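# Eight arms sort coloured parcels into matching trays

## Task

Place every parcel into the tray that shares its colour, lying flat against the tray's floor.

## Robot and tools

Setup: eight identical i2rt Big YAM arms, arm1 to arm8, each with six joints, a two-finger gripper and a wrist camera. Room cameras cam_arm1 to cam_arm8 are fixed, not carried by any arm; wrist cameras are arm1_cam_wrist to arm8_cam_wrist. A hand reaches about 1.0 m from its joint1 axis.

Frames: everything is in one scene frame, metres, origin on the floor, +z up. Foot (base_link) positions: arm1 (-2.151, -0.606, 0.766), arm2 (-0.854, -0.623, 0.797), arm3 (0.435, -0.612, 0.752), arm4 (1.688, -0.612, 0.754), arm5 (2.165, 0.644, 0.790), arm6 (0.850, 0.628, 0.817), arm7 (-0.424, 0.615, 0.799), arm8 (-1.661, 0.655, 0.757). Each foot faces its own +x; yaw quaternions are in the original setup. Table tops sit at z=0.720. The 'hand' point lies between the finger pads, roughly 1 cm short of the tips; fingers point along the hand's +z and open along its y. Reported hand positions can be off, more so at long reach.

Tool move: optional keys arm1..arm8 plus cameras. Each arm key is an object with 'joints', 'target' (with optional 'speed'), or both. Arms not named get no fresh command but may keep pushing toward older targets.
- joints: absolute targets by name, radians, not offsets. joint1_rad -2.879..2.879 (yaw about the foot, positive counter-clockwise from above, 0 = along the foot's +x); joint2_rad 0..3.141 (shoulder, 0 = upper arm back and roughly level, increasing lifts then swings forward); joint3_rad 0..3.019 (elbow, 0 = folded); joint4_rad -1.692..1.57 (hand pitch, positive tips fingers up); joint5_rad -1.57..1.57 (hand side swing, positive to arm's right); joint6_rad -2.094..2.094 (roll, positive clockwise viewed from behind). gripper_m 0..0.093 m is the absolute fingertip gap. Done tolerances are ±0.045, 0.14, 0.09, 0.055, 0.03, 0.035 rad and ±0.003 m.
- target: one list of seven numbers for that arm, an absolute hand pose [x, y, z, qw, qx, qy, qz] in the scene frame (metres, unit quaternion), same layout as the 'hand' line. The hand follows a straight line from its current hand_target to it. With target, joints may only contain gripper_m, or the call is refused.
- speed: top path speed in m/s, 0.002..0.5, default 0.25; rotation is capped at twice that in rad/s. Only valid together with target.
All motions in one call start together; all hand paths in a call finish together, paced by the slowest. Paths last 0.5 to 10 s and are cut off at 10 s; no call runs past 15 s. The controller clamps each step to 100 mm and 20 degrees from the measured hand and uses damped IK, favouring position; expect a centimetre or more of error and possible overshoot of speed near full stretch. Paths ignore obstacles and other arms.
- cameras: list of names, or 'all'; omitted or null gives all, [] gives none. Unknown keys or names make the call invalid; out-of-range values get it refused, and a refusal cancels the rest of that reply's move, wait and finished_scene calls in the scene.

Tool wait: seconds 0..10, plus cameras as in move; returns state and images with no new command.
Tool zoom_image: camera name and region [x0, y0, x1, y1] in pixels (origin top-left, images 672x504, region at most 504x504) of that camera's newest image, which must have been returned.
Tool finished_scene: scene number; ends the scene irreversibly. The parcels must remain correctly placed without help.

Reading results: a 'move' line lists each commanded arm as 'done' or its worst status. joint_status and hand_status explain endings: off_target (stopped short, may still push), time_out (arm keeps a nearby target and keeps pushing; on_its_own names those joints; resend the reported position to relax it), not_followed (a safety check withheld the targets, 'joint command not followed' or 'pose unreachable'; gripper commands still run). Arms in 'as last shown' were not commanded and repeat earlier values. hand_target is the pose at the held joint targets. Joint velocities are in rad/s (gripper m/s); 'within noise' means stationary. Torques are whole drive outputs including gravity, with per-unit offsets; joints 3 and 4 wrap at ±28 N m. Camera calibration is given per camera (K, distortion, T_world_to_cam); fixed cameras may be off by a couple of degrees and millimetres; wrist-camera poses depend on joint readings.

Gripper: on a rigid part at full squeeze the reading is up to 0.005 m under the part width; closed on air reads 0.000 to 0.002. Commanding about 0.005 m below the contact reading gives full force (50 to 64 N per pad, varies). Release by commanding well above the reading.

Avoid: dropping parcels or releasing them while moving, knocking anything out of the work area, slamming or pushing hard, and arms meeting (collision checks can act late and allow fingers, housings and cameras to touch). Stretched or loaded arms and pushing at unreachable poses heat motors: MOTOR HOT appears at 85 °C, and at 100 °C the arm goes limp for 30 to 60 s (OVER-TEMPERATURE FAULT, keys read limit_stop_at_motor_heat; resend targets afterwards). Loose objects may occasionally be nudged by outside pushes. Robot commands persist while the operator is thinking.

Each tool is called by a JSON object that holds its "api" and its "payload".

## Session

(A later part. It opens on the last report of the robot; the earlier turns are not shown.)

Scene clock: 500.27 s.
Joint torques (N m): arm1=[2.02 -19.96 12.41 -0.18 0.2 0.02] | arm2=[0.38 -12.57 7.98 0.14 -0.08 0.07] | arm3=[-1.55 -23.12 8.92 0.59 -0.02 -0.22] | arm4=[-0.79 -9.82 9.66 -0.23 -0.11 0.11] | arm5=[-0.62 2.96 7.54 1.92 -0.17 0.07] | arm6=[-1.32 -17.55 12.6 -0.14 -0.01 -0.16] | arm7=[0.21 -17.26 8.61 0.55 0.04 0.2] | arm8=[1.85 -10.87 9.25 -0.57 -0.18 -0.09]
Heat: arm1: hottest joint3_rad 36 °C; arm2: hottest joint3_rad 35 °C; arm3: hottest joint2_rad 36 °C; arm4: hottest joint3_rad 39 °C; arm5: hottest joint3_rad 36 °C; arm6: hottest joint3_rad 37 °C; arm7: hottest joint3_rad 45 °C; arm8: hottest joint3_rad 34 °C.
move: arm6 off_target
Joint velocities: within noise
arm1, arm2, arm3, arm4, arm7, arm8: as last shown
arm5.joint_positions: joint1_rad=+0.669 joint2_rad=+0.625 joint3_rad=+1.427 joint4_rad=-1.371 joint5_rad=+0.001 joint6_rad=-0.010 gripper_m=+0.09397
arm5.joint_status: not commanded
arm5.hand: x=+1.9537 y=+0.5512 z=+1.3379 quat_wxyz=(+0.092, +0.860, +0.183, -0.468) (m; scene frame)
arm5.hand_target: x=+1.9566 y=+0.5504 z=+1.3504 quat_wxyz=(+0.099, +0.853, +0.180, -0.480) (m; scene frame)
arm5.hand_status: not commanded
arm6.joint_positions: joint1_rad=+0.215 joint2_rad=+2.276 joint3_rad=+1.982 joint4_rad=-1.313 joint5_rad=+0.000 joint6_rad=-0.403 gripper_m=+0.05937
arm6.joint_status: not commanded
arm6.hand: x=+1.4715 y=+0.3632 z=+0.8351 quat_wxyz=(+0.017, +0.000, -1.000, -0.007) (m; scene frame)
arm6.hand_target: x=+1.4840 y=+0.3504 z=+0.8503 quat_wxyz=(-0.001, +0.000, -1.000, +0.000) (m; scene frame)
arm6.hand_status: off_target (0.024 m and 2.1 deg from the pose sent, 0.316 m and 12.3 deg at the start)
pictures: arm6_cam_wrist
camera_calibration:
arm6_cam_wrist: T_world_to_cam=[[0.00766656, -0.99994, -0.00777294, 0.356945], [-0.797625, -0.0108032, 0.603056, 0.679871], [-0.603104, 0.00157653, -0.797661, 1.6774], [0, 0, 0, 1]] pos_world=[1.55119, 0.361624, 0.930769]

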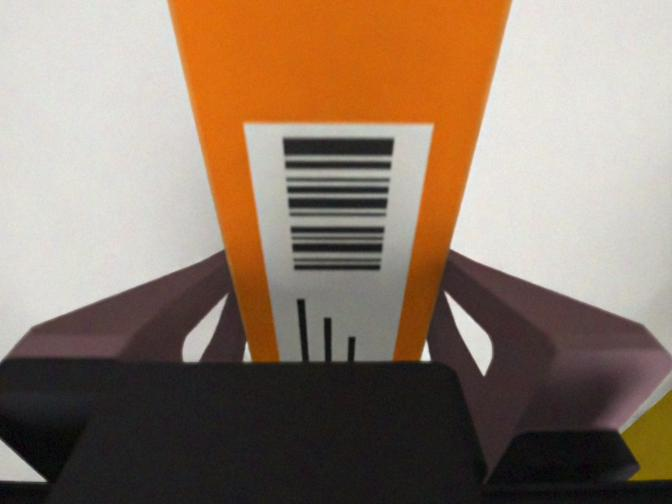

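{"api": "move", "payload": {"arm6": {"target":[1.49,0.35,0.771,0,0,1,0],"speed":0.12}, "arm3": {"joints":{"gripper_m":0.093}}, "arm7": {"joints":{"gripper_m":0.093}}, "cameras": []}}

{"api": "move", "payload": {"arm6": {"joints":{"gripper_m":0.093}}, "arm3": {"target":[0.388,-1.27,0.93,0,0.676,0.737,0]}, "arm7": {"target":[-0.42,1.25,0.93,0,-0.643,0.766,0]}, "cameras": ["arm3_cam_wrist","arm7_cam_wrist"]}}

{"api": "move", "payload": {"arm6": {"target":[1.48,0.35,0.92,0,0,1,0]}, "cameras": ["arm6_cam_wrist"]}}

{"api": "move", "payload": {"arm6": {"target":[1.23,0.46,1.05,0,0,1,0],"speed":0.35}, "cameras": []}}

{"api": "move", "payload": {"arm6": {"joints":{"joint1_rad":1.5}}, "arm5": {"target":[1.76,0.47,1.02,0,1,0,0],"speed":0.35}, "arm3": {"target":[0.41,-1.02,1.05,0,0.676,0.737,0]}, "arm7": {"target":[-0.42,1.03,1.05,0,-0.643,0.766,0]}, "arm1": {"target":[-2.28,-1.0,1.05,0,0.891,0.454,0]}, "cameras": []}}

{"api": "move", "payload": {"arm5": {"target":[1.5,0.35,0.88,0,1,0,0],"speed":0.3}, "cameras": ["arm5_cam_wrist","cam_arm5"]}}

Scene clock: 521.57 s.
Joint torques (N m): arm1=[1.96 -19.55 12.46 -0.25 0.16 0.02] | arm2=[0.38 -12.57 7.98 0.14 -0.09 0.07] | arm3=[-1.55 -23.3 8.98 0.64 -0.01 -0.22] | arm4=[-0.85 -9.88 9.66 -0.21 -0.11 0.11] | arm5=[-0.15 2.96 7.42 1.89 -0.16 0.03] | arm6=[-1.14 -17.55 9.06 0.55 -0.03 -0.16] | arm7=[0.38 -17.26 8.55 0.51 0.04 0.19] | arm8=[1.73 -10.75 9.17 -0.57 -0.16 -0.08]
Heat: arm1: hottest joint3_rad 40 °C; arm2: hottest joint3_rad 35 °C; arm3: hottest joint2_rad 36 °C; arm4: hottest joint3_rad 39 °C; arm5: hottest joint3_rad 36 °C; arm6: hottest joint3_rad 37 °C; arm7: hottest joint3_rad 43 °C; arm8: hottest joint3_rad 34 °C.
move: arm3 done; arm6 done; arm7 done
Joint velocities: within noise
arm1, arm2, arm4, arm5, arm8: as last shown
arm3.joint_positions: joint1_rad=+2.126 joint2_rad=+2.210 joint3_rad=+1.911 joint4_rad=-1.271 joint5_rad=+0.002 joint6_rad=-0.138 gripper_m=+0.09297
arm3.joint_status: all done
arm3.hand: x=+0.3977 y=-1.2784 z=+0.7832 quat_wxyz=(+0.000, +0.677, +0.736, +0.003) (m; scene frame)
arm3.hand_target: x=+0.3881 y=-1.2807 z=+0.7770 quat_wxyz=(+0.000, +0.676, +0.737, +0.000) (m; scene frame)
arm3.hand_status: not commanded
arm6.joint_positions: joint1_rad=+0.215 joint2_rad=+2.366 joint3_rad=+1.982 joint4_rad=-1.200 joint5_rad=+0.001 joint6_rad=-0.403 gripper_m=+0.05937
arm6.joint_status: not commanded
arm6.hand: x=+1.4853 y=+0.3573 z=+0.7751 quat_wxyz=(+0.007, +0.000, -1.000, -0.002) (m; scene frame)
arm6.hand_target: x=+1.4898 y=+0.3501 z=+0.7712 quat_wxyz=(+0.000, +0.000, -1.000, +0.000) (m; scene frame)
arm6.hand_status: done (0.010 m and 0.8 deg from the pose sent, 0.068 m and 2.2 deg at the start)
arm7.joint_positions: joint1_rad=+2.198 joint2_rad=+2.192 joint3_rad=+1.756 joint4_rad=-1.135 joint5_rad=-0.002 joint6_rad=+0.161 gripper_m=+0.09294
arm7.joint_status: all done
arm7.hand: x=-0.4155 y=+1.2585 z=+0.7925 quat_wxyz=(+0.000, +0.643, -0.766, -0.002) (m; scene frame)
arm7.hand_target: x=-0.4198 y=+1.2580 z=+0.7851 quat_wxyz=(+0.000, +0.643, -0.766, +0.000) (m; scene frame)
arm7.hand_status: not commanded
pictures: none
No camera images: "cameras" was empty.

Scene clock: 523.17 s.
Joint torques (N m): arm1=[1.96 -19.55 12.48 -0.18 0.17 0.04] | arm2=[0.44 -12.57 7.98 0.14 -0.08 0.07] | arm3=[-1.61 -23.3 14.26 -0.27 -0.01 -0.22] | arm4=[-0.85 -9.82 9.66 -0.23 -0.11 0.11] | arm5=[-0.21 3.02 7.56 1.78 -0.19 0.05] | arm6=[-1.2 -17.73 9.06 0.58 -0.02 -0.16] | arm7=[0.5 -16.56 14.61 -0.35 0.04 0.2] | arm8=[1.85 -10.87 9.2 -0.58 -0.16 -0.06]
Heat: arm1: hottest joint3_rad 40 °C; arm2: hottest joint3_rad 35 °C; arm3: hottest joint2_rad 36 °C; arm4: hottest joint3_rad 39 °C; arm5: hottest joint3_rad 36 °C; arm6: hottest joint3_rad 37 °C; arm7: hottest joint3_rad 44 °C; arm8: hottest joint3_rad 34 °C.
move: arm3 off_target; arm6 done; arm7 off_target
Joint velocities: within noise
arm1, arm2, arm4, arm5, arm8: as last shown
arm3.joint_positions: joint1_rad=+2.126 joint2_rad=+2.109 joint3_rad=+2.067 joint4_rad=-1.571 joint5_rad=+0.003 joint6_rad=-0.138 gripper_m=+0.09297
arm3.joint_status: not commanded
arm3.hand: x=+0.3981 y=-1.2572 z=+0.9068 quat_wxyz=(-0.014, +0.677, +0.736, +0.019) (m; scene frame)
arm3.hand_target: x=+0.3882 y=-1.2686 z=+0.9301 quat_wxyz=(+0.000, +0.676, +0.737, -0.001) (m; scene frame)
arm3.hand_status: off_target (0.028 m and 2.8 deg from the pose sent, 0.147 m and 0.4 deg at the start; pose on its path clipped on 8 of 48 steps)
arm6.joint_positions: joint1_rad=+0.215 joint2_rad=+2.368 joint3_rad=+1.982 joint4_rad=-1.200 joint5_rad=+0.001 joint6_rad=-0.403 gripper_m=+0.09288
arm6.joint_status: all done
arm6.hand: x=+1.4850 y=+0.3574 z=+0.7736 quat_wxyz=(+0.008, +0.000, -1.000, -0.003) (m; scene frame)
arm6.hand_target: x=+1.4898 y=+0.3501 z=+0.7712 quat_wxyz=(+0.000, +0.000, -1.000, +0.000) (m; scene frame)
arm6.hand_status: not commanded
arm7.joint_positions: joint1_rad=+2.198 joint2_rad=+2.046 joint3_rad=+1.842 joint4_rad=-1.406 joint5_rad=-0.002 joint6_rad=+0.161 gripper_m=+0.09294
arm7.joint_status: not commanded
arm7.hand: x=-0.4158 y=+1.2344 z=+0.9141 quat_wxyz=(+0.013, +0.643, -0.766, +0.013) (m; scene frame)
arm7.hand_target: x=-0.4199 y=+1.2490 z=+0.9302 quat_wxyz=(+0.000, +0.643, -0.766, +0.000) (m; scene frame)
arm7.hand_status: off_target (0.023 m and 2.1 deg from the pose sent, 0.138 m and 0.2 deg at the start)
pictures: arm3_cam_wrist, arm7_cam_wrist
camera_calibration:
arm3_cam_wrist: T_world_to_cam=[[-0.996884, -0.07888, 0.000663572, 0.295956], [-0.0614881, 0.782299, 0.619861, 0.451731], [-0.0494137, 0.617888, -0.784712, 1.63208], [0, 0, 0, 1]] pos_world=[0.403456, -1.33848, 1.0005]
arm7_cam_wrist: T_world_to_cam=[[0.987425, -0.157197, 0.0167314, 0.586122], [-0.135719, -0.78869, 0.599624, 0.375378], [-0.0810632, -0.594354, -0.800107, 1.55266], [0, 0, 0, 1]] pos_world=[-0.401943, 1.31102, 1.0074]

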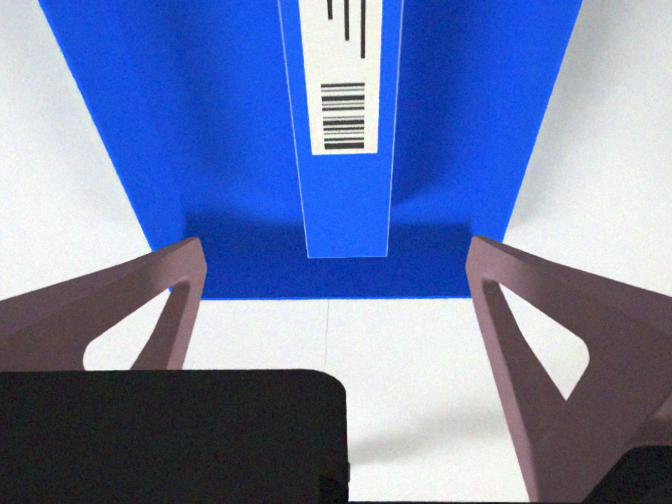

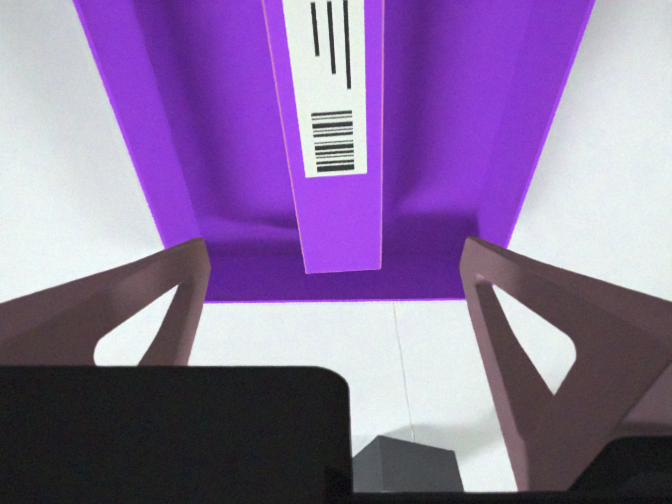

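Scene clock: 524.67 s.
Joint torques (N m): arm1=[2.08 -19.72 12.53 -0.18 0.17 0.03] | arm2=[0.38 -12.57 7.98 0.16 -0.08 0.07] | arm3=[-1.61 -23.47 14.26 -0.31 0 -0.22] | arm4=[-0.79 -9.82 9.66 -0.21 -0.11 0.11] | arm5=[0.26 2.96 7.45 1.7 -0.19 0.05] | arm6=[-1.44 -18.96 12.57 -0.28 -0.01 -0.19] | arm7=[0.15 -16.56 14.57 -0.36 0.04 0.19] | arm8=[1.9 -10.7 9.2 -0.54 -0.16 -0.1]
Heat: arm1: hottest joint3_rad 40 °C; arm2: hottest joint3_rad 35 °C; arm3: hottest joint2_rad 36 °C; arm4: hottest joint3_rad 39 °C; arm5: hottest joint3_rad 36 °C; arm6: hottest joint3_rad 38 °C; arm7: hottest joint3_rad 43 °C; arm8: hottest joint3_rad 34 °C.
move: arm6 off_target
Joint velocities: within noise
arm1, arm2, arm3, arm4, arm5, arm7, arm8: as last shown
arm3.hand: x=+0.3981 y=-1.2571 z=+0.9068 quat_wxyz=(-0.014, +0.677, +0.736, +0.019) (m; scene frame)
arm6.joint_positions: joint1_rad=+0.213 joint2_rad=+2.234 joint3_rad=+2.070 joint4_rad=-1.456 joint5_rad=+0.001 joint6_rad=-0.406 gripper_m=+0.09288
arm6.joint_status: not commanded
arm6.hand: x=+1.4690 y=+0.3628 z=+0.8960 quat_wxyz=(+0.023, +0.001, -1.000, -0.009) (m; scene frame)
arm6.hand_target: x=+1.4788 y=+0.3504 z=+0.9201 quat_wxyz=(+0.000, +0.000, -1.000, +0.000) (m; scene frame)
arm6.hand_status: off_target (0.029 m and 2.8 deg from the pose sent, 0.147 m and 0.9 deg at the start; pose on its path clipped on 6 of 45 steps)
pictures: arm6_cam_wrist
camera_calibration:
arm6_cam_wrist: T_world_to_cam=[[0.00870928, -0.999885, -0.0124305, 0.359674], [-0.79073, -0.0144957, 0.611994, 0.624336], [-0.612103, 0.00449913, -0.790765, 1.73042], [0, 0, 0, 1]] pos_world=[1.54975, 0.360897, 0.990738]

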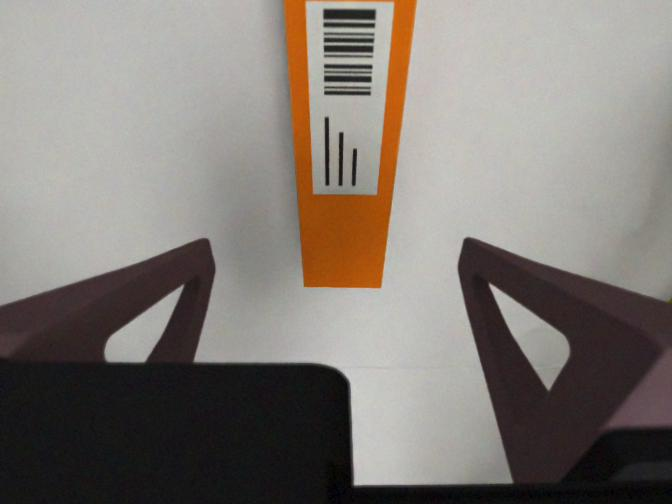

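Scene clock: 526.43 s.
Joint torques (N m): arm1=[1.79 -19.6 12.45 -0.18 0.18 0.01] | arm2=[0.38 -12.57 7.98 0.14 -0.09 0.07] | arm3=[-1.49 -23.47 14.27 -0.31 0 -0.22] | arm4=[-0.79 -9.82 9.68 -0.23 -0.11 0.11] | arm5=[-0.15 2.96 7.41 1.8 -0.16 0.01] | arm6=[-1.38 -9.52 8.58 -0.17 -0.03 -0.18] | arm7=[0.38 -16.5 14.54 -0.31 0.03 0.19] | arm8=[2.08 -10.81 9.16 -0.53 -0.17 -0.09]
Heat: arm1: hottest joint3_rad 41 °C; arm2: hottest joint3_rad 35 °C; arm3: hottest joint2_rad 36 °C; arm4: hottest joint3_rad 39 °C; arm5: hottest joint3_rad 36 °C; arm6: hottest joint3_rad 37 °C; arm7: hottest joint3_rad 43 °C; arm8: hottest joint3_rad 34 °C.
move: arm6 done
Joint velocities: within noise
arm1, arm2, arm3, arm4, arm5, arm7, arm8: as last shown
arm6.joint_positions: joint1_rad=+0.213 joint2_rad=+1.439 joint3_rad=+1.330 joint4_rad=-1.466 joint5_rad=+0.001 joint6_rad=-0.407 gripper_m=+0.09288
arm6.joint_status: not commanded
arm6.hand: x=+1.2344 y=+0.4633 z=+1.0444 quat_wxyz=(+0.002, +0.001, -1.000, -0.001) (m; scene frame)
arm6.hand_target: x=+1.2300 y=+0.4601 z=+1.0500 quat_wxyz=(+0.000, +0.000, -1.000, +0.000) (m; scene frame)
arm6.hand_status: done (0.008 m and 0.3 deg from the pose sent, 0.300 m and 2.8 deg at the start)
pictures: none
No camera images: "cameras" was empty.

Scene clock: 528.93 s.
Joint torques (N m): arm1=[2.14 -10.17 7.91 -0.14 0.2 0.06] | arm2=[0.38 -12.57 7.98 0.14 -0.08 0.08] | arm3=[-0.5 -13.8 9.29 -0.27 -0.03 -0.08] | arm4=[-0.79 -9.88 9.66 -0.23 -0.11 0.1] | arm5=[-1.14 -11.16 9.84 -0.08 -0.19 0.02] | arm6=[-0.56 -9.52 8.58 -0.16 0.06 -0.16] | arm7=[0.26 -10.52 8.99 -0.28 0.06 0.17] | arm8=[1.79 -10.58 9.22 -0.51 -0.15 -0.1]
Heat: arm1: hottest joint3_rad 40 °C; arm2: hottest joint3_rad 35 °C; arm3: hottest joint2_rad 36 °C; arm4: hottest joint3_rad 39 °C; arm5: hottest joint3_rad 36 °C; arm6: hottest joint3_rad 37 °C; arm7: hottest joint3_rad 43 °C; arm8: hottest joint3_rad 34 °C.
move: arm1 done; arm3 done; arm5 off_target; arm6 done; arm7 done
Joint velocities: within noise
arm1.joint_positions: joint1_rad=-1.467 joint2_rad=+1.429 joint3_rad=+1.473 joint4_rad=-1.598 joint5_rad=+0.004 joint6_rad=+0.312 gripper_m=+0.09289
arm1.joint_status: not commanded
arm1.hand: x=-2.2860 y=-1.0027 z=+1.0556 quat_wxyz=(-0.010, -0.892, -0.452, +0.008) (m; scene frame)
arm1.hand_target: x=-2.2801 y=-0.9999 z=+1.0501 quat_wxyz=(+0.000, -0.891, -0.454, +0.000) (m; scene frame)
arm1.hand_status: done (0.009 m and 1.5 deg from the pose sent, 0.279 m and 1.5 deg at the start)
arm2.joint_positions: joint1_rad=-0.302 joint2_rad=+1.401 joint3_rad=+1.362 joint4_rad=-1.516 joint5_rad=+0.002 joint6_rad=-0.481 gripper_m=+0.09294
arm2.joint_status: not commanded
arm2.hand: x=-1.0878 y=-0.2859 z=+1.0522 quat_wxyz=(-0.006, +0.971, -0.239, -0.006) (m; scene frame)
arm2.hand_target: x=-1.0869 y=-0.2892 z=+1.0500 quat_wxyz=(+0.000, +0.970, -0.244, +0.000) (m; scene frame)
arm2.hand_status: not commanded
arm3.joint_positions: joint1_rad=+2.126 joint2_rad=+1.415 joint3_rad=+1.483 joint4_rad=-1.635 joint5_rad=+0.003 joint6_rad=-0.138 gripper_m=+0.09297
arm3.joint_status: not commanded
arm3.hand: x=+0.4101 y=-1.0249 z=+1.0443 quat_wxyz=(+0.000, +0.677, +0.736, +0.002) (m; scene frame)
arm3.hand_target: x=+0.4101 y=-1.0201 z=+1.0498 quat_wxyz=(+0.000, +0.676, +0.737, +0.000) (m; scene frame)
arm3.hand_status: done (0.007 m and 0.3 deg from the pose sent, 0.277 m and 2.8 deg at the start)
arm4.joint_positions: joint1_rad=+0.811 joint2_rad=+1.433 joint3_rad=+1.505 joint4_rad=-1.631 joint5_rad=+0.014 joint6_rad=-0.416 gripper_m=+0.09291
arm4.joint_status: not commanded
arm4.hand: x=+1.6134 y=-0.1949 z=+1.0472 quat_wxyz=(-0.002, +0.887, -0.463, -0.001) (m; scene frame)
arm4.hand_target: x=+1.6186 y=-0.1982 z=+1.0440 quat_wxyz=(+0.006, +0.882, -0.470, +0.005) (m; scene frame)
arm4.hand_status: not commanded
arm5.joint_positions: joint1_rad=+0.671 joint2_rad=+1.498 joint3_rad=+1.341 joint4_rad=-1.461 joint5_rad=-0.002 joint6_rad=+0.393 gripper_m=+0.09397
arm5.joint_status: not commanded
arm5.hand: x=+1.7715 y=+0.4723 z=+0.9959 quat_wxyz=(-0.011, +1.000, +0.009, +0.024) (m; scene frame)
arm5.hand_target: x=+1.7609 y=+0.4704 z=+1.0198 quat_wxyz=(+0.000, +1.000, +0.000, +0.000) (m; scene frame)
arm5.hand_status: off_target (0.027 m and 3.1 deg from the pose sent, 0.381 m and 61.5 deg at the start)
arm6.joint_positions: joint1_rad=+1.500 joint2_rad=+1.439 joint3_rad=+1.330 joint4_rad=-1.466 joint5_rad=-0.001 joint6_rad=-0.409 gripper_m=+0.09289
arm6.joint_status: all done
arm6.hand: x=+1.1163 y=+0.9507 z=+1.0445 quat_wxyz=(+0.002, +0.601, -0.799, +0.000) (m; scene frame)
arm6.hand_target: x=+1.1146 y=+0.9485 z=+1.0500 quat_wxyz=(+0.000, +0.604, -0.797, +0.000) (m; scene frame)
arm6.hand_status: not commanded
arm7.joint_positions: joint1_rad=+2.198 joint2_rad=+1.434 joint3_rad=+1.389 joint4_rad=-1.512 joint5_rad=-0.002 joint6_rad=+0.161 gripper_m=+0.09294
arm7.joint_status: not commanded
arm7.hand: x=-0.4182 y=+1.0367 z=+1.0522 quat_wxyz=(-0.005, +0.643, -0.766, -0.007) (m; scene frame)
arm7.hand_target: x=-0.4198 y=+1.0301 z=+1.0500 quat_wxyz=(+0.000, +0.643, -0.766, +0.000) (m; scene frame)
arm7.hand_status: done (0.007 m and 1.0 deg from the pose sent, 0.246 m and 2.1 deg at the start)
arm8.joint_positions: joint1_rad=-0.999 joint2_rad=+1.396 joint3_rad=+1.459 joint4_rad=-1.621 joint5_rad=+0.002 joint6_rad=-0.188 gripper_m=+0.09294
arm8.joint_status: not commanded
arm8.hand: x=-2.0681 y=+0.6704 z=+1.0510 quat_wxyz=(+0.001, -0.997, -0.077, +0.007) (m; scene frame)
arm8.hand_target: x=-2.0642 y=+0.6702 z=+1.0496 quat_wxyz=(+0.000, -0.997, -0.080, +0.000) (m; scene frame)
arm8.hand_status: not commanded
pictures: none
No camera images: "cameras" was empty.

Scene clock: 531.23 s.
Joint torques (N m): arm1=[2.2 -9.88 7.92 -0.03 0.22 0.07] | arm2=[0.44 -12.57 7.97 0.14 -0.09 0.07] | arm3=[-0.56 -13.98 9.29 -0.28 -0.04 -0.08] | arm4=[-0.79 -9.88 9.66 -0.21 -0.11 0.1] | arm5=[-0.5 -20.78 10.09 -0.13 -0.19 0.03] | arm6=[-0.5 -9.52 8.58 -0.17 0.06 -0.16] | arm7=[0.09 -10.46 9.01 -0.25 0.05 0.16] | arm8=[1.61 -10.75 9.22 -0.58 -0.17 -0.1]
Heat: arm1: hottest joint3_rad 40 °C; arm2: hottest joint3_rad 35 °C; arm3: hottest joint2_rad 36 °C; arm4: hottest joint3_rad 39 °C; arm5: hottest joint3_rad 36 °C; arm6: hottest joint3_rad 37 °C; arm7: hottest joint3_rad 43 °C; arm8: hottest joint3_rad 34 °C.
move: arm5 off_target
Joint velocities: within noise
arm1, arm2, arm3, arm4, arm6, arm7, arm8: as last shown
arm5.joint_positions: joint1_rad=+0.671 joint2_rad=+2.371 joint3_rad=+2.313 joint4_rad=-1.542 joint5_rad=-0.003 joint6_rad=+0.405 gripper_m=+0.09397
arm5.joint_status: not commanded
arm5.hand: x=+1.5089 y=+0.3587 z=+0.8636 quat_wxyz=(-0.008, +1.000, +0.002, +0.016) (m; scene frame)
arm5.hand_target: x=+1.5008 y=+0.3502 z=+0.8800 quat_wxyz=(+0.000, +1.000, +0.000, +0.000) (m; scene frame)
arm5.hand_status: off_target (0.021 m and 2.1 deg from the pose sent, 0.320 m and 3.1 deg at the start)
pictures: arm5_cam_wrist, cam_arm5
camera_calibration:
arm5_cam_wrist: T_world_to_cam=[[0.00612575, 0.999753, 0.021356, -0.385209], [0.802264, -0.0176621, 0.596708, -1.71193], [0.596938, 0.0134779, -0.802174, -0.0886649], [0, 0, 0, 1]] pos_world=[1.42871, 0.356073, 0.958626]

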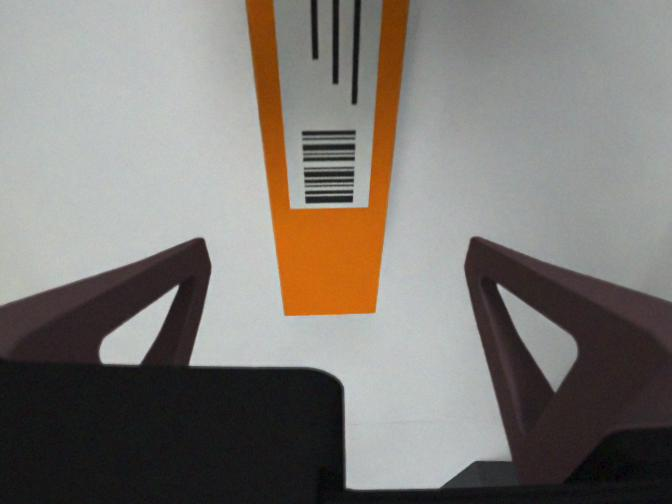

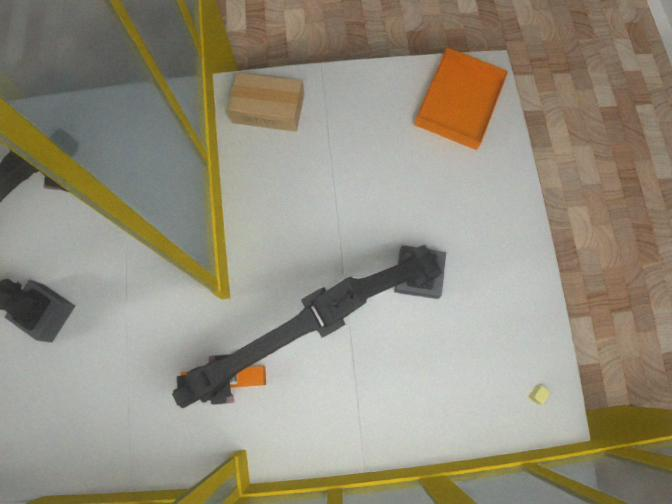

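{"api": "move", "payload": {"arm5": {"target":[1.497,0.357,0.772,0,1,0,0],"speed":0.15}, "cameras": []}}

{"api": "move", "payload": {"arm5": {"joints":{"gripper_m":0.045}}, "cameras": []}}

{"api": "move", "payload": {"arm5": {"target":[1.78,0.475,1.02,0,1,0,0]}, "cameras": []}}

{"api": "move", "payload": {"arm5": {"joints":{"joint1_rad":-1.69}}, "cameras": []}}

{"api": "move", "payload": {"arm5": {"target":[2.414,1.276,0.89,0,-0.515,0.857,0]}, "cameras": ["arm5_cam_wrist"]}}

Scene clock: 545.00 s.
Joint torques (N m): arm1=[2.43 -9.88 7.98 -0.06 0.17 0.09] | arm2=[0.44 -12.57 7.98 0.14 -0.09 0.07] | arm3=[-0.44 -13.92 9.26 -0.29 -0.04 -0.08] | arm4=[-0.85 -9.82 9.66 -0.23 -0.11 0.11] | arm5=[-1.03 -21.42 6.89 0.83 -0.18 -0.05] | arm6=[-0.56 -9.58 8.57 -0.16 0.06 -0.16] | arm7=[0.03 -10.52 9.01 -0.27 0.05 0.16] | arm8=[2.02 -10.87 9.21 -0.58 -0.17 -0.1]
Heat: arm1: hottest joint3_rad 39 °C; arm2: hottest joint3_rad 35 °C; arm3: hottest joint2_rad 35 °C; arm4: hottest joint3_rad 39 °C; arm5: hottest joint3_rad 37 °C; arm6: hottest joint3_rad 37 °C; arm7: hottest joint3_rad 43 °C; arm8: hottest joint3_rad 34 °C.
move: arm5 off_target
Joint velocities: within noise
arm1, arm2, arm3, arm4, arm6, arm7, arm8: as last shown
arm5.joint_positions: joint1_rad=+0.671 joint2_rad=+2.445 joint3_rad=+2.186 joint4_rad=-1.334 joint5_rad=-0.003 joint6_rad=+0.406 gripper_m=+0.09397
arm5.joint_status: not commanded
arm5.hand: x=+1.5051 y=+0.3575 z=+0.7634 quat_wxyz=(-0.006, +1.000, +0.002, +0.013) (m; scene frame)
arm5.hand_target: x=+1.4972 y=+0.3570 z=+0.7722 quat_wxyz=(+0.000, +1.000, +0.000, +0.000) (m; scene frame)
arm5.hand_status: off_target (0.012 m and 1.7 deg from the pose sent, 0.092 m and 2.1 deg at the start)
pictures: none
No camera images: "cameras" was empty.

Scene clock: 545.67 s.
Joint torques (N m): arm1=[2.08 -10.17 7.95 -0.18 0.2 0.08] | arm2=[0.38 -12.57 7.98 0.14 -0.09 0.07] | arm3=[-0.44 -13.8 9.29 -0.28 -0.03 -0.07] | arm4=[-0.79 -9.88 9.68 -0.21 -0.11 0.1] | arm5=[-0.79 -21.77 6.94 0.7 -0.09 -0.05] | arm6=[-0.56 -9.58 8.57 -0.17 0.06 -0.16] | arm7=[0.03 -10.4 9.01 -0.23 0.06 0.16] | arm8=[1.79 -10.81 9.26 -0.53 -0.17 -0.11]
Heat: arm1: hottest joint3_rad 39 °C; arm2: hottest joint3_rad 35 °C; arm3: hottest joint2_rad 35 °C; arm4: hottest joint3_rad 39 °C; arm5: hottest joint3_rad 37 °C; arm6: hottest joint3_rad 37 °C; arm7: hottest joint3_rad 43 °C; arm8: hottest joint3_rad 34 °C.
move: arm5 off_target
Joint velocities: within noise
arm1, arm2, arm3, arm4, arm6, arm7, arm8: as last shown
arm5.joint_positions: joint1_rad=+0.671 joint2_rad=+2.445 joint3_rad=+2.186 joint4_rad=-1.333 joint5_rad=-0.004 joint6_rad=+0.406 gripper_m=+0.05848
arm5.joint_status: gripper_m off_target (ended at +0.05852, target +0.04500)
arm5.hand: x=+1.5050 y=+0.3572 z=+0.7634 quat_wxyz=(-0.006, +1.000, +0.002, +0.013) (m; scene frame)
arm5.hand_target: x=+1.4972 y=+0.3570 z=+0.7722 quat_wxyz=(+0.000, +1.000, +0.000, +0.000) (m; scene frame)
arm5.hand_status: not commanded
pictures: none
No camera images: "cameras" was empty.

Scene clock: 548.07 s.
Joint torques (N m): arm1=[1.96 -9.93 7.92 -0.1 0.18 0.07] | arm2=[0.38 -12.57 7.98 0.14 -0.08 0.07] | arm3=[-0.56 -13.86 9.26 -0.25 -0.03 -0.07] | arm4=[-0.79 -9.82 9.66 -0.23 -0.11 0.1] | arm5=[-1.08 -10.58 7.13 0.03 -0.07 0.03] | arm6=[-0.56 -9.47 8.58 -0.17 0.06 -0.16] | arm7=[0.03 -10.46 9.01 -0.25 0.06 0.18] | arm8=[1.67 -11.16 9.21 -0.61 -0.18 -0.1]
Heat: arm1: hottest joint3_rad 38 °C; arm2: hottest joint3_rad 35 °C; arm3: hottest joint2_rad 34 °C; arm4: hottest joint3_rad 39 °C; arm5: hottest joint3_rad 37 °C; arm6: hottest joint3_rad 37 °C; arm7: hottest joint3_rad 42 °C; arm8: hottest joint3_rad 34 °C.
move: arm5 done
Joint velocities: within noise
arm1, arm2, arm3, arm4, arm6, arm7, arm8: as last shown
arm5.joint_positions: joint1_rad=+0.671 joint2_rad=+1.437 joint3_rad=+1.329 joint4_rad=-1.458 joint5_rad=-0.005 joint6_rad=+0.406 gripper_m=+0.05848
arm5.joint_status: not commanded
arm5.hand: x=+1.7792 y=+0.4752 z=+1.0157 quat_wxyz=(+0.000, +1.000, +0.002, +0.001) (m; scene frame)
arm5.hand_target: x=+1.7801 y=+0.4750 z=+1.0199 quat_wxyz=(+0.000, +1.000, +0.000, +0.000) (m; scene frame)
arm5.hand_status: done (0.004 m and 0.3 deg from the pose sent, 0.394 m and 1.6 deg at the start)
pictures: none
No camera images: "cameras" was empty.

Scene clock: 550.67 s.
Joint torques (N m): arm1=[2.32 -9.88 7.92 -0.18 0.2 0.07] | arm2=[0.44 -12.57 7.98 0.14 -0.09 0.07] | arm3=[-0.5 -13.8 9.25 -0.29 -0.03 -0.08] | arm4=[-0.79 -9.88 9.66 -0.23 -0.11 0.11] | arm5=[-0.91 -9.76 7.05 -0.12 -0.13 0.05] | arm6=[-0.5 -9.47 8.57 -0.18 0.06 -0.16] | arm7=[0.03 -10.4 8.95 -0.2 0.05 0.17] | arm8=[1.61 -11.05 9.18 -0.58 -0.17 -0.11]
Heat: arm1: hottest joint3_rad 38 °C; arm2: hottest joint3_rad 35 °C; arm3: hottest joint2_rad 34 °C; arm4: hottest joint3_rad 39 °C; arm5: hottest joint3_rad 37 °C; arm6: hottest joint3_rad 37 °C; arm7: hottest joint3_rad 42 °C; arm8: hottest joint3_rad 34 °C.
move: arm5 done
Joint velocities: within noise
arm1, arm2, arm3, arm4, arm6, arm7, arm8: as last shown
arm5.joint_positions: joint1_rad=-1.691 joint2_rad=+1.437 joint3_rad=+1.329 joint4_rad=-1.458 joint5_rad=-0.003 joint6_rad=+0.406 gripper_m=+0.05849
arm5.joint_status: all done
arm5.hand: x=+2.3199 y=+1.0322 z=+1.0212 quat_wxyz=(-0.004, +0.382, -0.924, -0.005) (m; scene frame)
arm5.hand_target: x=+2.3191 y=+1.0317 z=+1.0253 quat_wxyz=(-0.003, +0.380, -0.925, -0.006) (m; scene frame)
arm5.hand_status: not commanded
pictures: none
No camera images: "cameras" was empty.

Scene clock: 552.87 s.
Joint torques (N m): arm1=[2.08 -9.88 7.92 -0.08 0.18 0.08] | arm2=[0.38 -12.57 7.98 0.14 -0.08 0.07] | arm3=[-0.5 -13.86 9.29 -0.27 -0.03 -0.07] | arm4=[-0.79 -9.82 9.66 -0.21 -0.11 0.1] | arm5=[-0.15 -18.9 9.98 -0.1 -0.1 -0.15] | arm6=[-0.56 -9.52 8.58 -0.18 0.05 -0.16] | arm7=[0.09 -10.52 9.02 -0.23 0.05 0.16] | arm8=[1.79 -10.75 9.2 -0.58 -0.17 -0.1]
Heat: arm1: hottest joint3_rad 38 °C; arm2: hottest joint3_rad 35 °C; arm3: hottest joint2_rad 34 °C; arm4: hottest joint3_rad 39 °C; arm5: hottest joint3_rad 37 °C; arm6: hottest joint3_rad 37 °C; arm7: hottest joint3_rad 42 °C; arm8: hottest joint3_rad 34 °C.
move: arm5 off_target
Joint velocities: within noise
arm1, arm2, arm3, arm4, arm6, arm7, arm8: as last shown
arm5.joint_positions: joint1_rad=-1.691 joint2_rad=+2.215 joint3_rad=+2.018 joint4_rad=-1.427 joint5_rad=-0.002 joint6_rad=+0.123 gripper_m=+0.05849
arm5.joint_status: not commanded
arm5.hand: x=+2.4120 y=+1.2610 z=+0.8675 quat_wxyz=(+0.018, +0.508, -0.861, +0.014) (m; scene frame)
arm5.hand_target: x=+2.4137 y=+1.2750 z=+0.8901 quat_wxyz=(+0.000, +0.515, -0.857, +0.000) (m; scene frame)
arm5.hand_status: off_target (0.027 m and 2.8 deg from the pose sent, 0.292 m and 17.1 deg at the start)
pictures: arm5_cam_wrist
camera_calibration:
arm5_cam_wrist: T_world_to_cam=[[0.869975, -0.492974, 0.0109691, -1.4852], [-0.397421, -0.687831, 0.607409, 1.30665], [-0.291892, -0.53279, -0.794313, 2.18905], [0, 0, 0, 1]] pos_world=[2.45035, 1.33289, 0.961412]

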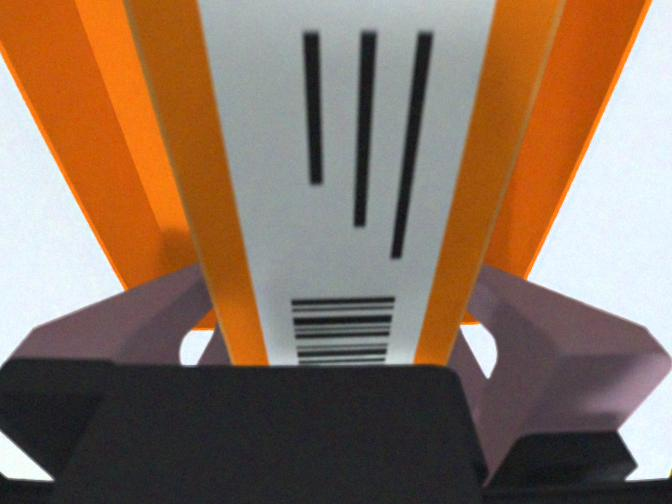

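{"api": "move", "payload": {"arm5": {"target":[2.416,1.278,0.785,0,-0.515,0.857,0],"speed":0.12}, "cameras": []}}

{"api": "move", "payload": {"arm5": {"target":[2.416,1.278,0.777,0,-0.515,0.857,0],"speed":0.1}, "cameras": []}}

{"api": "move", "payload": {"arm5": {"joints":{"gripper_m":0.093}}, "cameras": []}}

{"api": "move", "payload": {"arm5": {"target":[2.414,1.265,0.93,0,-0.515,0.857,0]}, "cameras": ["arm5_cam_wrist"]}}

{"api": "move", "payload": {"arm5": {"target":[2.32,1.035,1.04,0,-0.515,0.857,0]}, "cameras": ["cam_arm5","cam_arm1","cam_arm3","cam_arm7"]}}

Scene clock: 564.63 s.
Joint torques (N m): arm1=[2.43 -10.05 7.94 -0.1 0.19 0.08] | arm2=[0.44 -12.57 7.98 0.14 -0.09 0.07] | arm3=[-0.5 -13.98 9.26 -0.28 -0.03 -0.08] | arm4=[-0.79 -9.88 9.66 -0.21 -0.11 0.11] | arm5=[-0.79 -20.6 6.97 0.65 -0.08 -0.14] | arm6=[-0.5 -9.52 8.58 -0.18 0.06 -0.16] | arm7=[-0.03 -10.46 8.98 -0.27 0.06 0.17] | arm8=[1.9 -10.93 9.26 -0.54 -0.17 -0.09]
Heat: arm1: hottest joint3_rad 37 °C; arm2: hottest joint3_rad 35 °C; arm3: hottest joint2_rad 34 °C; arm4: hottest joint3_rad 39 °C; arm5: hottest joint3_rad 39 °C; arm6: hottest joint3_rad 37 °C; arm7: hottest joint3_rad 42 °C; arm8: hottest joint3_rad 34 °C.
move: arm5 off_target
Joint velocities: within noise
arm1, arm2, arm3, arm4, arm6, arm7, arm8: as last shown
arm5.joint_positions: joint1_rad=-1.691 joint2_rad=+2.309 joint3_rad=+1.939 joint4_rad=-1.238 joint5_rad=-0.002 joint6_rad=+0.122 gripper_m=+0.05849
arm5.joint_status: not commanded
arm5.hand: x=+2.4156 y=+1.2696 z=+0.7762 quat_wxyz=(+0.012, +0.509, -0.861, +0.009) (m; scene frame)
arm5.hand_target: x=+2.4160 y=+1.2778 z=+0.7851 quat_wxyz=(+0.000, +0.515, -0.857, +0.000) (m; scene frame)
arm5.hand_status: off_target (0.012 m and 1.9 deg from the pose sent, 0.084 m and 2.8 deg at the start)
pictures: none
No camera images: "cameras" was empty.

Scene clock: 565.60 s.
Joint torques (N m): arm1=[2.14 -10.11 7.94 -0.09 0.19 0.08] | arm2=[0.38 -12.57 7.98 0.14 -0.08 0.07] | arm3=[-0.5 -13.92 9.26 -0.27 -0.04 -0.08] | arm4=[-0.85 -9.82 9.68 -0.21 -0.11 0.1] | arm5=[-0.91 -19.96 6.42 0.73 -0.11 -0.14] | arm6=[-0.56 -9.52 8.57 -0.17 0.06 -0.16] | arm7=[0.15 -10.64 8.94 -0.27 0.05 0.17] | arm8=[1.96 -10.93 9.16 -0.59 -0.16 -0.1]
Heat: arm1: hottest joint3_rad 37 °C; arm2: hottest joint3_rad 35 °C; arm3: hottest joint2_rad 33 °C; arm4: hottest joint3_rad 39 °C; arm5: hottest joint3_rad 39 °C; arm6: hottest joint3_rad 37 °C; arm7: hottest joint3_rad 42 °C; arm8: hottest joint3_rad 34 °C.
move: arm5 done
Joint velocities: within noise
arm1.joint_positions: joint1_rad=-1.467 joint2_rad=+1.429 joint3_rad=+1.473 joint4_rad=-1.598 joint5_rad=+0.004 joint6_rad=+0.312 gripper_m=+0.09289
arm1.joint_status: not commanded
arm1.hand: x=-2.2860 y=-1.0027 z=+1.0556 quat_wxyz=(-0.010, -0.892, -0.452, +0.008) (m; scene frame)
arm1.hand_target: x=-2.2801 y=-0.9999 z=+1.0501 quat_wxyz=(+0.000, -0.891, -0.454, +0.000) (m; scene frame)
arm1.hand_status: not commanded
arm2.joint_positions: joint1_rad=-0.302 joint2_rad=+1.401 joint3_rad=+1.362 joint4_rad=-1.516 joint5_rad=+0.002 joint6_rad=-0.481 gripper_m=+0.09294
arm2.joint_status: not commanded
arm2.hand: x=-1.0878 y=-0.2859 z=+1.0522 quat_wxyz=(-0.006, +0.971, -0.239, -0.006) (m; scene frame)
arm2.hand_target: x=-1.0869 y=-0.2892 z=+1.0500 quat_wxyz=(+0.000, +0.970, -0.244, +0.000) (m; scene frame)
arm2.hand_status: not commanded
arm3.joint_positions: joint1_rad=+2.126 joint2_rad=+1.415 joint3_rad=+1.483 joint4_rad=-1.635 joint5_rad=+0.003 joint6_rad=-0.138 gripper_m=+0.09297
arm3.joint_status: not commanded
arm3.hand: x=+0.4101 y=-1.0249 z=+1.0443 quat_wxyz=(+0.000, +0.677, +0.736, +0.002) (m; scene frame)
arm3.hand_target: x=+0.4101 y=-1.0201 z=+1.0498 quat_wxyz=(+0.000, +0.676, +0.737, +0.000) (m; scene frame)
arm3.hand_status: not commanded
arm4.joint_positions: joint1_rad=+0.811 joint2_rad=+1.433 joint3_rad=+1.505 joint4_rad=-1.631 joint5_rad=+0.014 joint6_rad=-0.416 gripper_m=+0.09291
arm4.joint_status: not commanded
arm4.hand: x=+1.6134 y=-0.1949 z=+1.0472 quat_wxyz=(-0.002, +0.887, -0.463, -0.001) (m; scene frame)
arm4.hand_target: x=+1.6186 y=-0.1982 z=+1.0440 quat_wxyz=(+0.006, +0.882, -0.470, +0.005) (m; scene frame)
arm4.hand_status: not commanded
arm5.joint_positions: joint1_rad=-1.691 joint2_rad=+2.309 joint3_rad=+1.939 joint4_rad=-1.223 joint5_rad=-0.002 joint6_rad=+0.122 gripper_m=+0.05849
arm5.joint_status: not commanded
arm5.hand: x=+2.4169 y=+1.2729 z=+0.7761 quat_wxyz=(+0.006, +0.509, -0.861, +0.004) (m; scene frame)
arm5.hand_target: x=+2.4161 y=+1.2779 z=+0.7770 quat_wxyz=(+0.000, +0.515, -0.857, +0.000) (m; scene frame)
arm5.hand_status: done (0.005 m and 1.2 deg from the pose sent, 0.008 m and 1.9 deg at the start)
arm6.joint_positions: joint1_rad=+1.500 joint2_rad=+1.439 joint3_rad=+1.330 joint4_rad=-1.466 joint5_rad=-0.001 joint6_rad=-0.409 gripper_m=+0.09289
arm6.joint_status: not commanded
arm6.hand: x=+1.1163 y=+0.9507 z=+1.0445 quat_wxyz=(+0.002, +0.601, -0.799, +0.000) (m; scene frame)
arm6.hand_target: x=+1.1146 y=+0.9485 z=+1.0500 quat_wxyz=(+0.000, +0.604, -0.797, +0.000) (m; scene frame)
arm6.hand_status: not commanded
arm7.joint_positions: joint1_rad=+2.198 joint2_rad=+1.434 joint3_rad=+1.389 joint4_rad=-1.512 joint5_rad=-0.002 joint6_rad=+0.161 gripper_m=+0.09294
arm7.joint_status: not commanded
arm7.hand: x=-0.4182 y=+1.0367 z=+1.0522 quat_wxyz=(-0.005, +0.643, -0.766, -0.007) (m; scene frame)
arm7.hand_target: x=-0.4198 y=+1.0301 z=+1.0500 quat_wxyz=(+0.000, +0.643, -0.766, +0.000) (m; scene frame)
arm7.hand_status: not commanded
arm8.joint_positions: joint1_rad=-0.999 joint2_rad=+1.396 joint3_rad=+1.459 joint4_rad=-1.621 joint5_rad=+0.002 joint6_rad=-0.188 gripper_m=+0.09294
arm8.joint_status: not commanded
arm8.hand: x=-2.0681 y=+0.6704 z=+1.0510 quat_wxyz=(+0.001, -0.997, -0.077, +0.007) (m; scene frame)
arm8.hand_target: x=-2.0642 y=+0.6702 z=+1.0496 quat_wxyz=(+0.000, -0.997, -0.080, +0.000) (m; scene frame)
arm8.hand_status: not commanded
pictures: none
No camera images: "cameras" was empty.

Scene clock: 566.23 s.
Joint torques (N m): arm1=[2.02 -10.05 7.87 -0.12 0.2 0.1] | arm2=[0.38 -12.57 7.98 0.16 -0.08 0.07] | arm3=[-0.5 -13.92 9.29 -0.29 -0.04 -0.07] | arm4=[-0.85 -9.82 9.66 -0.21 -0.11 0.1] | arm5=[-0.32 -20.19 6.43 0.7 -0.09 -0.14] | arm6=[-0.56 -9.58 8.58 -0.18 0.06 -0.16] | arm7=[0.15 -10.4 8.96 -0.23 0.04 0.18] | arm8=[1.61 -10.7 9.21 -0.58 -0.17 -0.11]
Heat: arm1: hottest joint3_rad 37 °C; arm2: hottest joint3_rad 35 °C; arm3: hottest joint2_rad 33 °C; arm4: hottest joint3_rad 39 °C; arm5: hottest joint3_rad 39 °C; arm6: hottest joint3_rad 37 °C; arm7: hottest joint3_rad 42 °C; arm8: hottest joint3_rad 34 °C.
move: arm5 done
Joint velocities: within noise
arm1, arm2, arm3, arm4, arm6, arm7, arm8: as last shown
arm5.joint_positions: joint1_rad=-1.691 joint2_rad=+2.309 joint3_rad=+1.939 joint4_rad=-1.223 joint5_rad=-0.002 joint6_rad=+0.122 gripper_m=+0.09279
arm5.joint_status: all done
arm5.hand: x=+2.4170 y=+1.2730 z=+0.7761 quat_wxyz=(+0.006, +0.509, -0.861, +0.004) (m; scene frame)
arm5.hand_target: x=+2.4161 y=+1.2779 z=+0.7770 quat_wxyz=(+0.000, +0.515, -0.857, +0.000) (m; scene frame)
arm5.hand_status: not commanded
pictures: none
No camera images: "cameras" was empty.

Scene clock: 567.73 s.
Joint torques (N m): arm1=[2.14 -9.82 7.82 -0.18 0.2 0.06] | arm2=[0.38 -12.57 7.97 0.14 -0.08 0.07] | arm3=[-0.5 -13.98 9.28 -0.28 -0.04 -0.08] | arm4=[-0.79 -9.82 9.66 -0.21 -0.11 0.1] | arm5=[-0.67 -18.9 9.55 -0.14 -0.05 -0.11] | arm6=[-0.62 -9.58 8.58 -0.17 0.05 -0.16] | arm7=[0.15 -10.52 8.94 -0.27 0.06 0.17] | arm8=[1.85 -11.16 9.2 -0.59 -0.17 -0.1]
Heat: arm1: hottest joint3_rad 37 °C; arm2: hottest joint3_rad 35 °C; arm3: hottest joint2_rad 33 °C; arm4: hottest joint3_rad 39 °C; arm5: hottest joint3_rad 39 °C; arm6: hottest joint3_rad 37 °C; arm7: hottest joint3_rad 42 °C; arm8: hottest joint3_rad 34 °C.
move: arm5 off_target
Joint velocities: within noise
arm1, arm2, arm3, arm4, arm6, arm7, arm8: as last shown
arm5.joint_positions: joint1_rad=-1.691 joint2_rad=+2.159 joint3_rad=+2.052 joint4_rad=-1.500 joint5_rad=-0.002 joint6_rad=+0.117 gripper_m=+0.09289
arm5.joint_status: not commanded
arm5.hand: x=+2.4097 y=+1.2554 z=+0.9165 quat_wxyz=(+0.012, +0.511, -0.860, +0.008) (m; scene frame)
arm5.hand_target: x=+2.4139 y=+1.2644 z=+0.9302 quat_wxyz=(-0.001, +0.515, -0.857, +0.000) (m; scene frame)
arm5.hand_status: off_target (0.017 m and 1.7 deg from the pose sent, 0.154 m and 1.2 deg at the start; pose on its path clipped on 2 of 45 steps)
pictures: arm5_cam_wrist
camera_calibration:
arm5_cam_wrist: T_world_to_cam=[[0.872916, -0.487797, 0.00849656, -1.49782], [-0.396885, -0.699885, 0.593838, 1.29838], [-0.283726, -0.521743, -0.80454, 2.20011], [0, 0, 0, 1]] pos_world=[2.44701, 1.32598, 1.01178]

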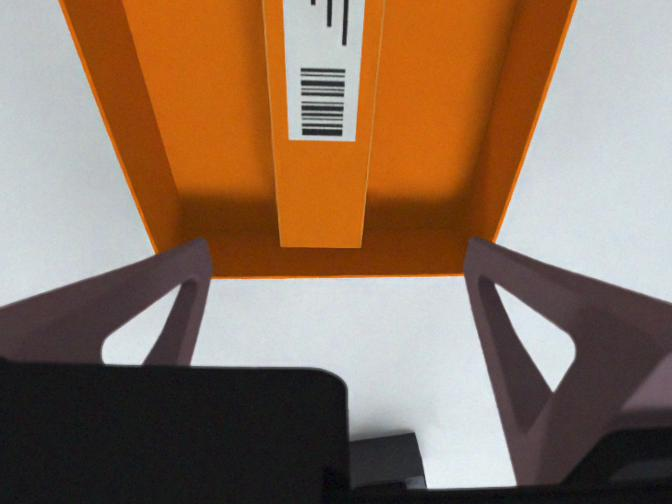

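Scene clock: 569.67 s.
Joint torques (N m): arm1=[2.32 -9.99 7.97 -0.16 0.18 0.07] | arm2=[0.44 -12.57 7.98 0.14 -0.08 0.07] | arm3=[-0.67 -13.92 9.26 -0.29 -0.04 -0.08] | arm4=[-0.79 -9.82 9.66 -0.23 -0.11 0.11] | arm5=[-0.97 -9.99 6.93 -0.13 -0.08 -0.12] | arm6=[-0.62 -9.58 8.59 -0.17 0.06 -0.16] | arm7=[0.15 -10.46 8.94 -0.25 0.06 0.17] | arm8=[1.96 -10.75 9.22 -0.46 -0.17 -0.1]
Heat: arm1: hottest joint3_rad 37 °C; arm2: hottest joint3_rad 35 °C; arm3: hottest joint2_rad 33 °C; arm4: hottest joint3_rad 39 °C; arm5: hottest joint3_rad 39 °C; arm6: hottest joint3_rad 37 °C; arm7: hottest joint3_rad 42 °C; arm8: hottest joint3_rad 34 °C.
move: arm5 done
Joint velocities: within noise
arm1, arm2, arm3, arm4, arm6, arm7, arm8: as last shown
arm5.joint_positions: joint1_rad=-1.691 joint2_rad=+1.453 joint3_rad=+1.384 joint4_rad=-1.509 joint5_rad=-0.002 joint6_rad=+0.117 gripper_m=+0.09289
arm5.joint_status: not commanded
arm5.hand: x=+2.3218 y=+1.0363 z=+1.0358 quat_wxyz=(+0.000, +0.511, -0.860, +0.000) (m; scene frame)
arm5.hand_target: x=+2.3201 y=+1.0350 z=+1.0400 quat_wxyz=(+0.000, +0.515, -0.857, +0.000) (m; scene frame)
arm5.hand_status: done (0.005 m and 0.6 deg from the pose sent, 0.268 m and 1.7 deg at the start)
pictures: cam_arm1, cam_arm3, cam_arm5, cam_arm7

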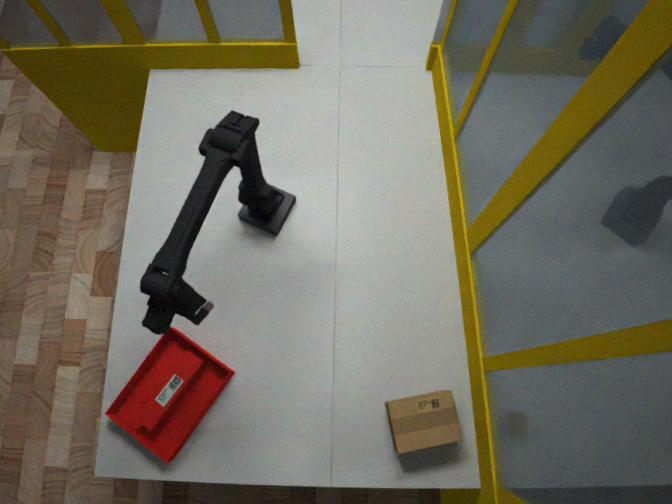

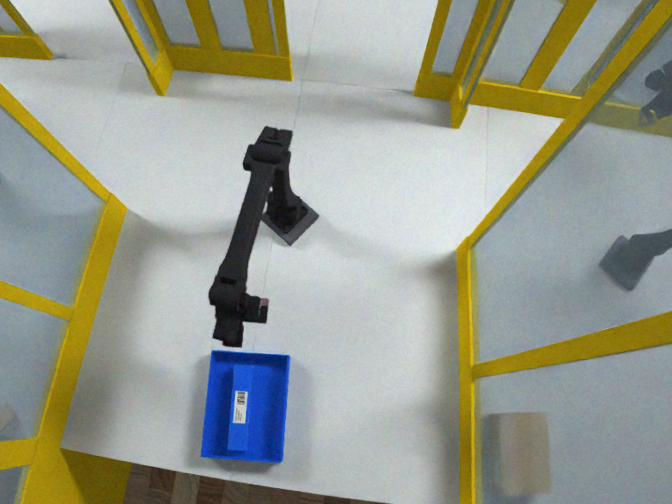

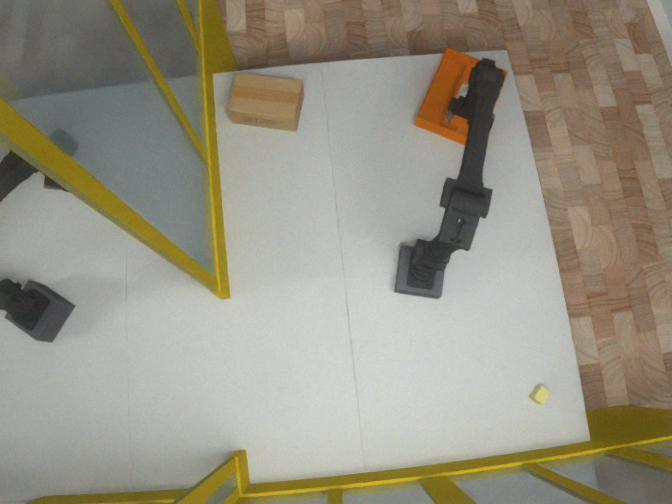

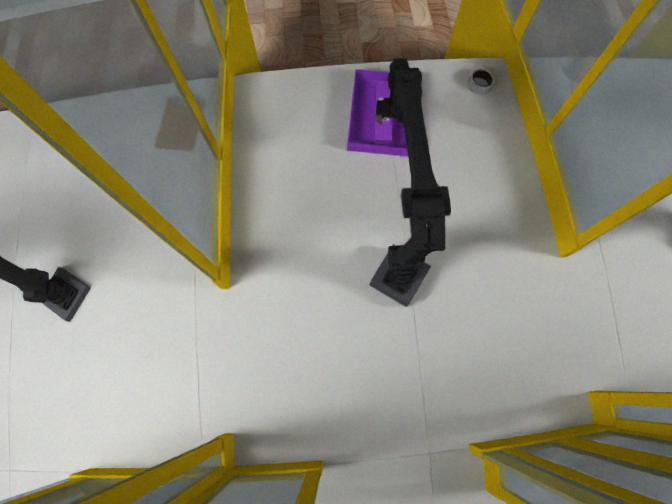

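{"api": "zoom_image", "payload": {"camera": "cam_arm1", "region": [95, 315, 245, 475]}}

Scaled by 3.150.

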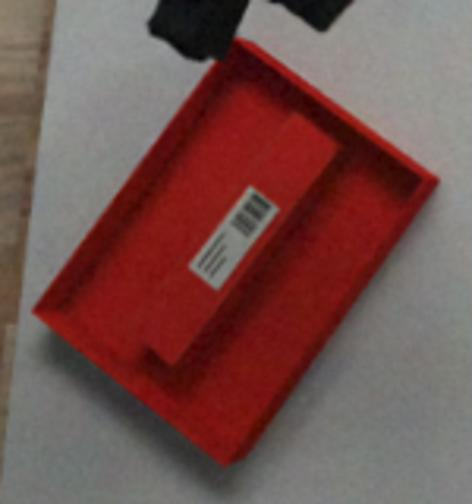

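Fully inside.

{"api": "finished_scene", "payload": {"scene": 1}}

The scene is finished: the task was done.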